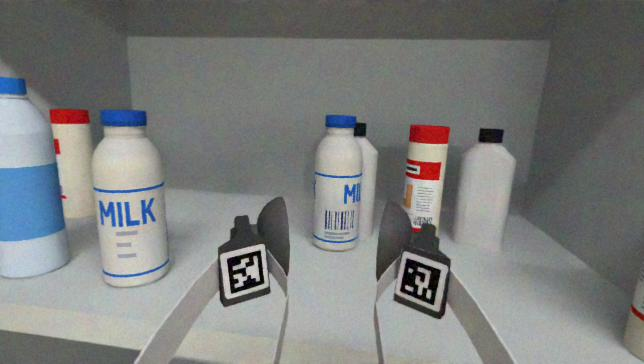

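move --base '{"rotate_rad":2.253}' --joints '{"lift_m":0.7}' --blocking false --cameras '[]'

wait --seconds 8 --cameras '[]'

move --base '{"translate_m":0.406}' --blocking false --cameras '[]'

wait --seconds 8 --cameras '[]'

move --base '{"rotate_rad":-1.563}' --blocking false --cameras '[]'

wait --seconds 8 --cameras '["nav_camera","head_camera"]'

Scene clock: 143.40 s.
move: moving
base_odometry: x=+1.329 y=-0.604 heading=+1.352
turned_by_wheels: +0.096
turned_by_imu: +0.096
base_tilt: forward=+1.4 right=-0.2
lidar_m: 1.61 1.78 2.21 3.45 2.15 1.77 1.75 1.22 0.58 0.68 0.74 1.62
head_depth_mm: 767 817 851 704 599 - - / 779 832 878 729 601 - - / 773 841 678 696 - - - / 762 859 923 808 553 - 811 / 753 874 943 811 580 1036 838 / 747 886 953 595 610 1037 841 / 737 904 964 682 614 1007 839
base_status: rotate_rad moving
joint_positions: lift_m=+0.985 arm_m=+0.000 wrist_yaw_rad=+0.001 wrist_pitch_rad=-0.004 wrist_roll_rad=+0.002 gripper_m=+0.050 head_pan_rad=-1.570 head_tilt_rad=-0.450
joint_status: lift_m moving
measured_speeds: translate_m=+0.000 rotate_rad=+0.370 lift_m=-0.097 arm_m=+0.000 wrist_yaw_rad=+0.000 wrist_pitch_rad=+0.000 wrist_roll_rad=+0.000 head_pan_rad=+0.000 head_tilt_rad=+0.000
motor_effort: left_wheel=-9.5(11.9) right_wheel=+11.0(12.2) lift_m=+14.2(19.2) arm_m=-20.7(21.9) wrist_yaw_rad=-1.3(1.8) wrist_pitch_rad=+4.8(5.3) wrist_roll_rad=-0.5(0.9) gripper_m=-0.7(1.2) head_pan_rad=+0.5(1.5) head_tilt_rad=-2.1(3.3)
hand_pose: x=-0.0212 y=-0.4011 z=+1.0985 quat_wxyz=(+0.707, +0.002, -0.708, -0.001)
wrist_depth_mm: 514 735 719 670 631 603 582 / 474 590 730 691 654 622 594 / 370 388 753 718 491 454 608 / 384 392 699 722 462 463 600 / 393 398 158 454 155 467 489 / 363 345 134 344 128 361 368 / 532 - 319 297 283 269 285

Scene clock: 147.57 s.
earlier move: done
base_odometry: x=+1.329 y=-0.604 heading=-2.775
turned_by_wheels: +2.157
turned_by_imu: +2.183
base_tilt: forward=+1.3 right=-0.3
lidar_m: 2.03 1.75 1.75 0.58 0.60 0.68 0.74 1.61 1.61 1.84 2.67 3.42
head_depth_mm: 1483 1564 1652 1763 1876 1742 1406 / 1584 1693 1788 1927 2033 1755 1410 / 1728 1827 1964 2112 2202 1753 1413 / 1861 2000 2101 2128 2204 1753 1415 / 2036 2205 2270 2103 2226 1754 1424 / 2265 2457 2663 2845 2350 1760 1429 / 2534 2773 2663 2789 2336 1774 1419
base_status: done
joint_positions: lift_m=+0.700 arm_m=+0.000 wrist_yaw_rad=+0.001 wrist_pitch_rad=-0.004 wrist_roll_rad=+0.002 gripper_m=+0.050 head_pan_rad=-1.570 head_tilt_rad=-0.450
joint_status: all done
measured_speeds: all 0
motor_effort: left_wheel=-7.6(11.9) right_wheel=+9.7(12.4) lift_m=+16.3(20.8) arm_m=-23.9(24.4) wrist_yaw_rad=-0.9(2.1) wrist_pitch_rad=+4.6(5.9) wrist_roll_rad=-1.0(1.0) gripper_m=-0.2(2.1) head_pan_rad=+0.6(2.0) head_tilt_rad=-2.3(3.3)
hand_pose: x=-0.0212 y=-0.4011 z=+0.8137 quat_wxyz=(+0.707, +0.002, -0.708, -0.001)
wrist_depth_mm: - - - - - - - / - - - - - - - / - - - - - - - / - - - - - - - / - - 154 - 162 - - / - - 132 - 128 - - / - - - - - - -
wait: 4.17 of 8 s (the move ended)

Scene clock: 148.07 s.
move: moving
base_odometry: x=+1.315 y=-0.610 heading=-2.775
turned_by_wheels: +0.000
turned_by_imu: +0.000
base_tilt: forward=+1.5 right=-0.7
lidar_m: 2.02 1.75 1.74 0.59 0.59 0.69 0.75 1.63 1.62 1.85 2.66 3.43
head_depth_mm: 1488 1580 1666 1769 1895 1751 1416 / 1604 1703 1806 1936 2049 1746 1414 / 1733 1840 1994 2114 2212 1752 1412 / 1882 2022 2119 2128 2210 1754 1412 / 2057 2196 2286 2115 2219 1770 1420 / 2288 2465 2637 2802 2316 1762 1425 / 2550 2767 2686 2766 2325 1776 1419
base_status: translate_m moving
joint_positions: lift_m=+0.700 arm_m=+0.000 wrist_yaw_rad=+0.001 wrist_pitch_rad=-0.004 wrist_roll_rad=+0.002 gripper_m=+0.050 head_pan_rad=-1.570 head_tilt_rad=-0.450
joint_status: not commanded
measured_speeds: translate_m=+0.058 rotate_rad=+0.000 lift_m=+0.000 arm_m=+0.000 wrist_yaw_rad=+0.000 wrist_pitch_rad=+0.000 wrist_roll_rad=+0.000 head_pan_rad=+0.000 head_tilt_rad=+0.000
motor_effort: left_wheel=+2.7(5.6) right_wheel=+10.7(12.0) lift_m=+16.4(16.7) arm_m=-24.9(25.8) wrist_yaw_rad=-1.8(1.8) wrist_pitch_rad=+5.0(5.3) wrist_roll_rad=-0.6(0.8) gripper_m=-0.6(1.7) head_pan_rad=-0.2(1.7) head_tilt_rad=-2.4(2.7)
hand_pose: x=-0.0212 y=-0.4011 z=+0.8137 quat_wxyz=(+0.707, +0.002, -0.708, -0.001)
wrist_depth_mm: - - - - - - - / - - - - - - - / - - - - - - - / - - - - - - - / - - 155 - 161 - - / - - 132 - 128 - - / - - - - - - -

Scene clock: 152.77 s.
earlier move: done
base_odometry: x=+0.950 y=-0.750 heading=-2.775
turned_by_wheels: +0.000
turned_by_imu: -0.001
base_tilt: forward=+1.3 right=-0.2
lidar_m: 1.71 1.63 1.48 1.52 0.79 0.94 1.15 1.89 1.90 1.92 3.13 3.15
head_depth_mm: 1750 1832 1944 2070 2136 1727 1408 / 1868 1996 2095 2179 2249 1752 1411 / 2017 2170 2212 2095 2183 1745 1409 / 2198 2353 2460 2298 2325 1751 1410 / 2404 2600 2671 2808 2319 1760 1416 / 2631 2904 2801 2865 2324 1765 1430 / 2963 3279 3607 3450 2341 1779 1427
base_status: done
joint_positions: lift_m=+0.700 arm_m=+0.000 wrist_yaw_rad=+0.001 wrist_pitch_rad=-0.004 wrist_roll_rad=+0.002 gripper_m=+0.050 head_pan_rad=-1.570 head_tilt_rad=-0.450
joint_status: not commanded
measured_speeds: all 0
motor_effort: left_wheel=+0.1(6.6) right_wheel=+7.4(13.1) lift_m=+16.3(16.7) arm_m=-24.7(25.8) wrist_yaw_rad=-1.7(2.1) wrist_pitch_rad=+4.6(5.5) wrist_roll_rad=-0.5(1.1) gripper_m=-0.2(1.9) head_pan_rad=+0.5(1.8) head_tilt_rad=-1.8(2.8)
hand_pose: x=-0.0212 y=-0.4011 z=+0.8137 quat_wxyz=(+0.707, +0.002, -0.708, -0.001)
wrist_depth_mm: - - - - - - - / - - - - - - - / - - - - - - - / - - - - - - - / - - 154 - 162 - - / - - 132 - 128 - - / - - - - - - -
wait: 4.70 of 8 s (the move ended)

Scene clock: 153.27 s.
move: moving
base_odometry: x=+0.950 y=-0.750 heading=-2.870
turned_by_wheels: -0.095
turned_by_imu: -0.097
base_tilt: forward=+1.0 right=-0.1
lidar_m: 1.83 1.63 1.48 1.62 1.30 0.79 1.15 1.91 1.89 1.92 2.60 3.14
head_depth_mm: 1685 1762 1878 2022 2090 1748 1400 / 1792 1886 2025 2174 2233 1741 1409 / 1920 2033 2121 2147 2209 1750 1414 / 2055 2182 2257 2139 2238 1751 1407 / 2197 2387 2548 2785 2311 1765 1419 / 2396 2585 2629 2719 2310 1754 1422 / 2606 2874 2922 2915 2365 1778 1430
base_status: rotate_rad moving
joint_positions: lift_m=+0.700 arm_m=+0.000 wrist_yaw_rad=+0.001 wrist_pitch_rad=-0.004 wrist_roll_rad=+0.002 gripper_m=+0.050 head_pan_rad=-1.570 head_tilt_rad=-0.450
joint_status: not commanded
measured_speeds: translate_m=+0.000 rotate_rad=-0.369 lift_m=+0.000 arm_m=+0.000 wrist_yaw_rad=+0.000 wrist_pitch_rad=+0.000 wrist_roll_rad=+0.000 head_pan_rad=+0.000 head_tilt_rad=+0.000
motor_effort: left_wheel=+11.1(11.1) right_wheel=-9.5(9.9) lift_m=+16.2(16.7) arm_m=-23.7(25.3) wrist_yaw_rad=-1.9(1.9) wrist_pitch_rad=+4.8(5.3) wrist_roll_rad=-0.6(0.9) gripper_m=-0.7(1.4) head_pan_rad=-0.1(1.3) head_tilt_rad=-1.9(2.4)
hand_pose: x=-0.0212 y=-0.4011 z=+0.8137 quat_wxyz=(+0.707, +0.002, -0.708, -0.001)
wrist_depth_mm: - - - - - - - / - - - - - - - / - - - - - - - / - - - - - - - / - - 154 - 161 - - / - - 132 - 129 - - / - - - - - - -

Scene clock: 156.37 s.
earlier move: done
base_odometry: x=+0.950 y=-0.750 heading=+1.946
turned_by_wheels: -1.467
turned_by_imu: -1.487
base_tilt: forward=+1.3 right=-0.3
lidar_m: 1.91 3.15 3.13 1.72 1.63 1.48 1.52 0.79 0.94 1.14 1.90 1.89
head_depth_mm: 966 1215 1254 988 1327 1062 1286 / 1160 1295 964 1476 1353 1482 1328 / 1052 1182 1041 1371 1358 1544 1366 / 979 1066 1127 1228 1315 1497 1420 / 1616 1763 1888 2063 2209 1767 1416 / 1801 1958 2134 2290 2345 1777 1424 / 1837 1924 2032 2134 2203 1773 1421
base_status: done
joint_positions: lift_m=+0.700 arm_m=+0.000 wrist_yaw_rad=+0.001 wrist_pitch_rad=-0.004 wrist_roll_rad=+0.002 gripper_m=+0.050 head_pan_rad=-1.570 head_tilt_rad=-0.450
joint_status: not commanded
measured_speeds: all 0
motor_effort: left_wheel=+6.7(12.2) right_wheel=-8.1(11.0) lift_m=+16.5(16.8) arm_m=-24.4(26.0) wrist_yaw_rad=-1.7(2.1) wrist_pitch_rad=+4.5(5.5) wrist_roll_rad=-0.8(1.1) gripper_m=-0.2(2.1) head_pan_rad=+0.0(1.6) head_tilt_rad=-1.8(2.7)
hand_pose: x=-0.0212 y=-0.4011 z=+0.8137 quat_wxyz=(+0.707, +0.002, -0.708, -0.001)
wrist_depth_mm: - - - - 722 651 491 / - - - - 846 622 711 / - - - - - - 817 / - - - - - - 815 / - - 154 - 155 903 828 / - - 132 - 129 663 672 / - - - - - 580 545
wait: 3.10 of 8 s (the move ended)
pictures: head_camera (sideways), nav_camera (sideways)
head_camera: T_world_to_cam=[[0.0143552, 0.386863, -0.922025, 1.21492], [0.999891, -0.00861164, 0.0119543, -0.0197725], [-0.00331547, -0.922097, -0.386945, 0.461702], [0, 0, 0, 1]] pos_world=[0.0038606, -0.0444443, 1.29908]
nav_camera: T_world_to_cam=[[0.0465637, -0.394536, 0.9177, -1.15182], [-0.998077, -0.0559962, 0.0265682, 0.0205701], [0.0409056, -0.917173, -0.396384, 0.476821], [0, 0, 0, 1]] pos_world=[0.0546591, -0.0159558, 1.24549]

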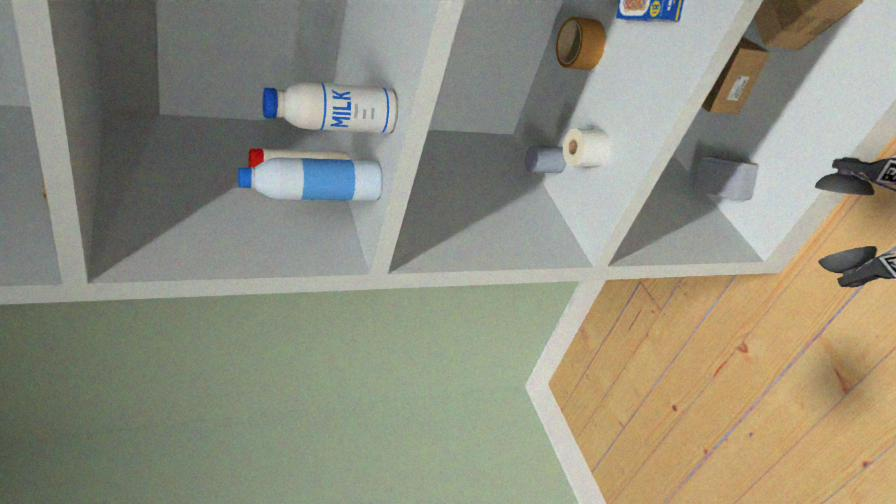

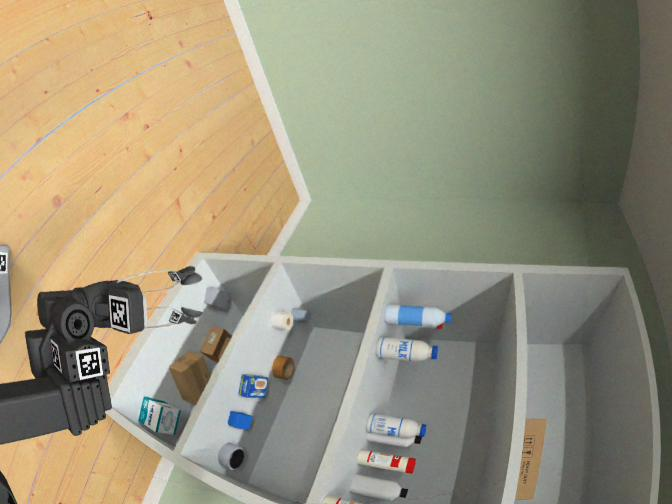

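move --joints '{"head_pan_rad":-2.3,"head_tilt_rad":-0.9}' --blocking false --cameras '[]'

wait --seconds 3 --cameras '["nav_camera","head_camera"]'

Scene clock: 157.23 s.
move: moving
base_odometry: x=+0.950 y=-0.750 heading=+1.946
turned_by_wheels: +0.000
turned_by_imu: +0.000
base_tilt: forward=+1.3 right=-0.2
lidar_m: 1.92 3.15 3.13 1.72 1.63 1.48 1.52 0.79 0.93 1.15 1.90 1.89
head_depth_mm: 1105 1261 1468 1673 1468 1271 1129 / 695 821 1422 1672 1467 1268 313 / 742 1258 1180 1203 1407 358 324 / 823 1276 1197 1513 1439 354 361 / 827 1298 1194 1513 1442 352 353 / 830 1328 1201 1595 1446 421 412 / 830 1347 1230 1557 1412 403 1138
base_status: not commanded
joint_positions: lift_m=+0.700 arm_m=+0.000 wrist_yaw_rad=+0.001 wrist_pitch_rad=-0.004 wrist_roll_rad=+0.002 gripper_m=+0.050 head_pan_rad=-2.241 head_tilt_rad=-0.906
joint_status: head_pan_rad moving; head_tilt_rad moving
measured_speeds: translate_m=+0.000 rotate_rad=+0.000 lift_m=+0.000 arm_m=+0.000 wrist_yaw_rad=+0.000 wrist_pitch_rad=+0.000 wrist_roll_rad=+0.000 head_pan_rad=-1.271 head_tilt_rad=-0.216
motor_effort: left_wheel=+6.5(6.8) right_wheel=-7.6(8.4) lift_m=+16.5(16.9) arm_m=-23.7(24.9) wrist_yaw_rad=-1.5(1.7) wrist_pitch_rad=+4.8(5.2) wrist_roll_rad=-0.7(0.8) gripper_m=-0.8(1.0) head_pan_rad=-4.3(7.3) head_tilt_rad=-6.4(7.9)
hand_pose: x=-0.0212 y=-0.4011 z=+0.8137 quat_wxyz=(+0.707, +0.002, -0.708, -0.001)
wrist_depth_mm: - - - - 721 652 493 / - - - - 828 623 707 / - - - - - - 822 / - - - - - - 813 / - - 154 - 155 905 829 / - - 132 - 128 655 664 / - - - - - 576 541

Scene clock: 157.70 s.
earlier move: done
base_odometry: x=+0.950 y=-0.750 heading=+1.946
turned_by_wheels: +0.000
turned_by_imu: +0.000
base_tilt: forward=+1.4 right=-0.2
lidar_m: 1.92 3.15 3.14 1.71 1.63 1.48 1.52 0.79 0.94 1.15 1.89 1.89
head_depth_mm: 1150 1324 1571 1687 1442 1266 1124 / 1148 1326 1568 1679 1448 1267 311 / 1105 1288 1522 1696 1450 1267 316 / 713 1247 1157 1418 1416 347 377 / 777 1275 1157 1495 1428 356 364 / 780 1266 1168 1489 1430 1270 338 / 783 1281 1167 1536 1431 392 1079
base_status: not commanded
joint_positions: lift_m=+0.700 arm_m=+0.000 wrist_yaw_rad=+0.001 wrist_pitch_rad=-0.004 wrist_roll_rad=+0.002 gripper_m=+0.050 head_pan_rad=-2.319 head_tilt_rad=-0.909
joint_status: all done
measured_speeds: all 0
motor_effort: left_wheel=+6.3(6.8) right_wheel=-8.1(8.4) lift_m=+16.7(16.9) arm_m=-23.3(24.9) wrist_yaw_rad=-1.2(2.0) wrist_pitch_rad=+5.4(5.4) wrist_roll_rad=-0.7(1.0) gripper_m=-0.3(1.0) head_pan_rad=+0.8(7.3) head_tilt_rad=-5.0(7.9)
hand_pose: x=-0.0212 y=-0.4011 z=+0.8137 quat_wxyz=(+0.707, +0.002, -0.708, -0.001)
wrist_depth_mm: - - - - 719 645 487 / - - - - 846 624 706 / - - - - - - 814 / - - - - - - 817 / - - 154 - 155 932 829 / - - 132 - 128 664 665 / - - - - - 578 542
wait: 0.47 of 3 s (the move ended)
pictures: head_camera (sideways), nav_camera (sideways)
head_camera: T_world_to_cam=[[0.524885, 0.543302, -0.655224, 0.863984], [0.723059, -0.690756, 0.00646203, -0.0109874], [-0.449089, -0.477158, -0.755407, 0.943845], [0, 0, 0, 1]] pos_world=[-0.0216771, -0.0266306, 1.27916]
nav_camera: T_world_to_cam=[[-0.483708, -0.588452, 0.647882, -0.796864], [-0.772813, 0.634634, -0.000561336, 0.0544849], [-0.410837, -0.500963, -0.761741, 0.954888], [0, 0, 0, 1]] pos_world=[0.0489606, -0.0251316, 1.24368]

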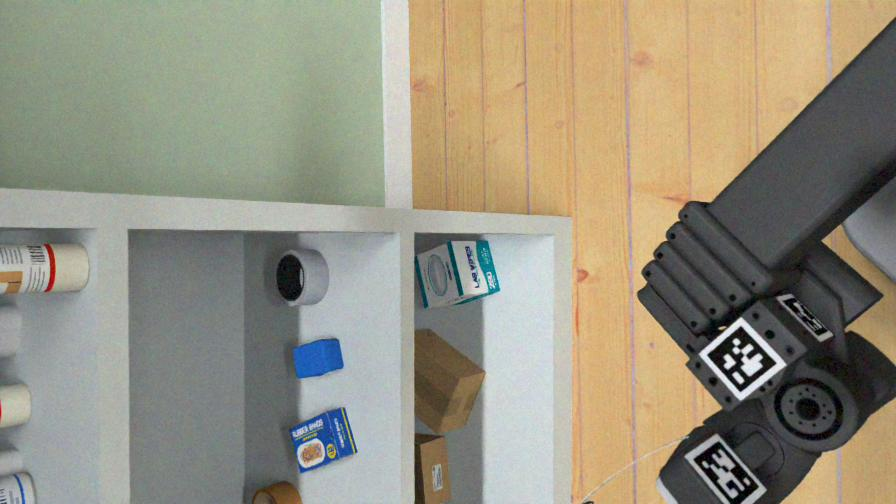

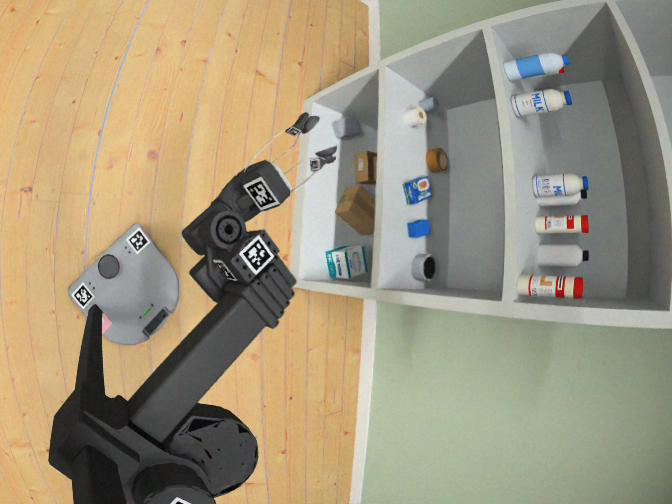

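move --base '{"translate_m":-0.45}' --joints '{"head_pan_rad":-1.3,"head_tilt_rad":-0.9}' --blocking false --cameras '[]'

wait --seconds 8 --cameras '["nav_camera","head_camera"]'

Scene clock: 158.50 s.
move: moving
base_odometry: x=+0.956 y=-0.764 heading=+1.946
turned_by_wheels: +0.000
turned_by_imu: +0.000
base_tilt: forward=+2.0 right=+0.3
lidar_m: 1.93 3.16 3.15 1.70 1.63 1.47 1.51 0.78 0.93 1.15 1.91 1.90
head_depth_mm: 804 1294 1137 1449 1374 1246 310 / 824 1385 1191 1522 1416 354 339 / 904 1386 1231 1600 1449 379 358 / 1091 1289 1425 1611 1454 435 1091 / 1044 1236 1949 1663 1462 1270 1133 / 1766 2134 2073 1695 1453 1273 1130 / 1920 2183 2079 1707 1458 1273 1136
base_status: translate_m moving
joint_positions: lift_m=+0.700 arm_m=+0.000 wrist_yaw_rad=+0.001 wrist_pitch_rad=-0.004 wrist_roll_rad=+0.002 gripper_m=+0.050 head_pan_rad=-1.517 head_tilt_rad=-0.909
joint_status: head_pan_rad moving; head_tilt_rad moving
measured_speeds: translate_m=-0.058 rotate_rad=+0.000 lift_m=+0.000 arm_m=+0.000 wrist_yaw_rad=+0.000 wrist_pitch_rad=+0.000 wrist_roll_rad=+0.000 head_pan_rad=+2.134 head_tilt_rad=+0.000
motor_effort: left_wheel=-4.8(6.0) right_wheel=-10.0(10.2) lift_m=+16.7(16.9) arm_m=-22.0(23.7) wrist_yaw_rad=-1.5(1.9) wrist_pitch_rad=+4.4(5.5) wrist_roll_rad=-0.8(1.1) gripper_m=-1.1(1.6) head_pan_rad=-0.7(7.9) head_tilt_rad=-1.0(4.8)
hand_pose: x=-0.0212 y=-0.4011 z=+0.8137 quat_wxyz=(+0.707, +0.002, -0.708, -0.001)
wrist_depth_mm: - - - - 672 578 470 / - - - - 855 607 719 / - - - - - - 801 / - - - - - - 807 / - - 155 937 154 910 829 / - - 132 - 128 667 704 / - - - - - 565 552

Scene clock: 163.63 s.
earlier move: done
base_odometry: x=+1.115 y=-1.168 heading=+1.946
turned_by_wheels: +0.000
turned_by_imu: -0.003
base_tilt: forward=+1.3 right=-0.2
lidar_m: 2.36 3.45 3.25 1.54 1.14 1.14 1.15 0.98 0.55 0.54 1.24 2.22
head_depth_mm: 751 629 1195 992 867 1223 314 / 792 1330 1208 991 1316 406 341 / 796 1407 1210 1496 1375 1233 1078 / 841 1329 1235 1613 1466 1279 1128 / 1107 1271 1543 1680 1470 1276 1132 / 2079 2344 2057 1726 1463 1273 1133 / 1981 2230 2086 1731 1469 1277 1134
base_status: done
joint_positions: lift_m=+0.700 arm_m=+0.000 wrist_yaw_rad=+0.001 wrist_pitch_rad=-0.004 wrist_roll_rad=+0.002 gripper_m=+0.050 head_pan_rad=-1.300 head_tilt_rad=-0.900
joint_status: all done
measured_speeds: all 0
motor_effort: left_wheel=+1.2(6.9) right_wheel=-8.3(12.6) lift_m=+17.0(17.2) arm_m=-19.9(23.7) wrist_yaw_rad=-1.0(2.1) wrist_pitch_rad=+4.8(5.7) wrist_roll_rad=-0.7(1.3) gripper_m=-0.2(1.6) head_pan_rad=-3.5(7.9) head_tilt_rad=+3.0(4.8)
hand_pose: x=-0.0212 y=-0.4011 z=+0.8137 quat_wxyz=(+0.707, +0.002, -0.708, -0.001)
wrist_depth_mm: - - 674 428 329 262 - / - - - 948 656 265 - / - - - - 800 - - / - - - - 812 - - / - - 154 863 149 - - / - - 132 627 128 - - / - - - 524 502 - -
wait: 5.13 of 8 s (the move ended)
pictures: head_camera (sideways), nav_camera (sideways)
head_camera: T_world_to_cam=[[-0.186279, 0.725901, -0.662094, 0.877317], [0.967127, 0.254208, 0.00660665, -0.0126205], [0.173106, -0.639098, -0.749392, 0.932205], [0, 0, 0, 1]] pos_world=[0.0142617, -0.0378658, 1.27954]
nav_camera: T_world_to_cam=[[0.246287, -0.714596, 0.654749, -0.810259], [-0.945402, -0.325907, -0.0000789146, 0.0548813], [0.213444, -0.618981, -0.755847, 0.94337], [0, 0, 0, 1]] pos_world=[0.0500848, 0.0228066, 1.24356]

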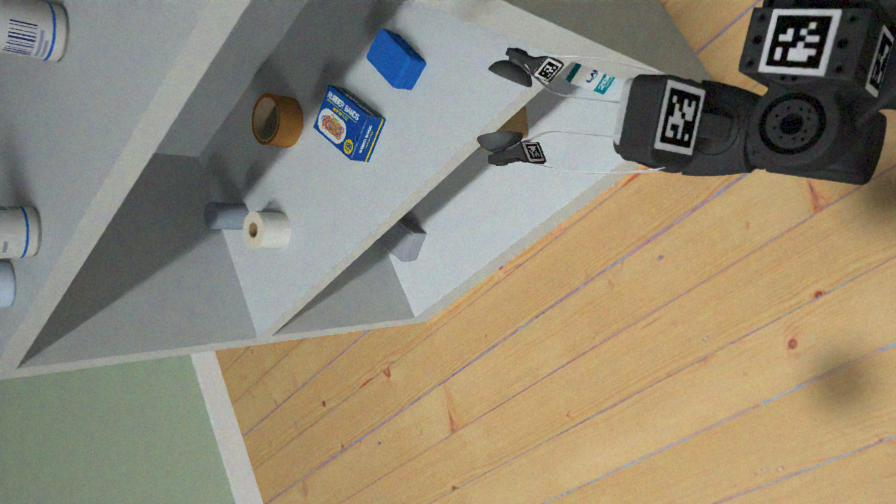

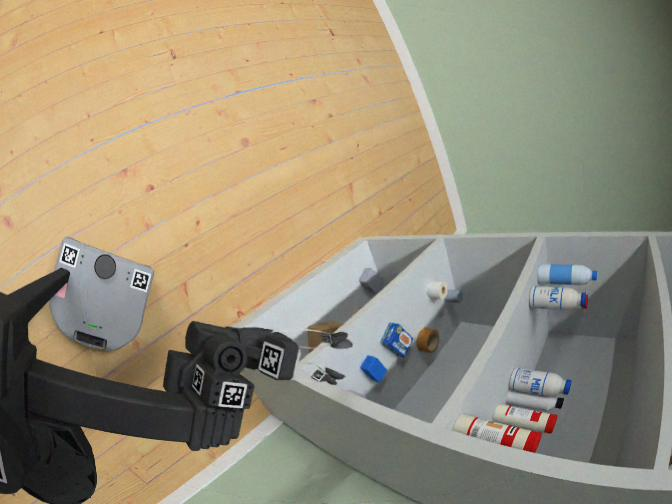

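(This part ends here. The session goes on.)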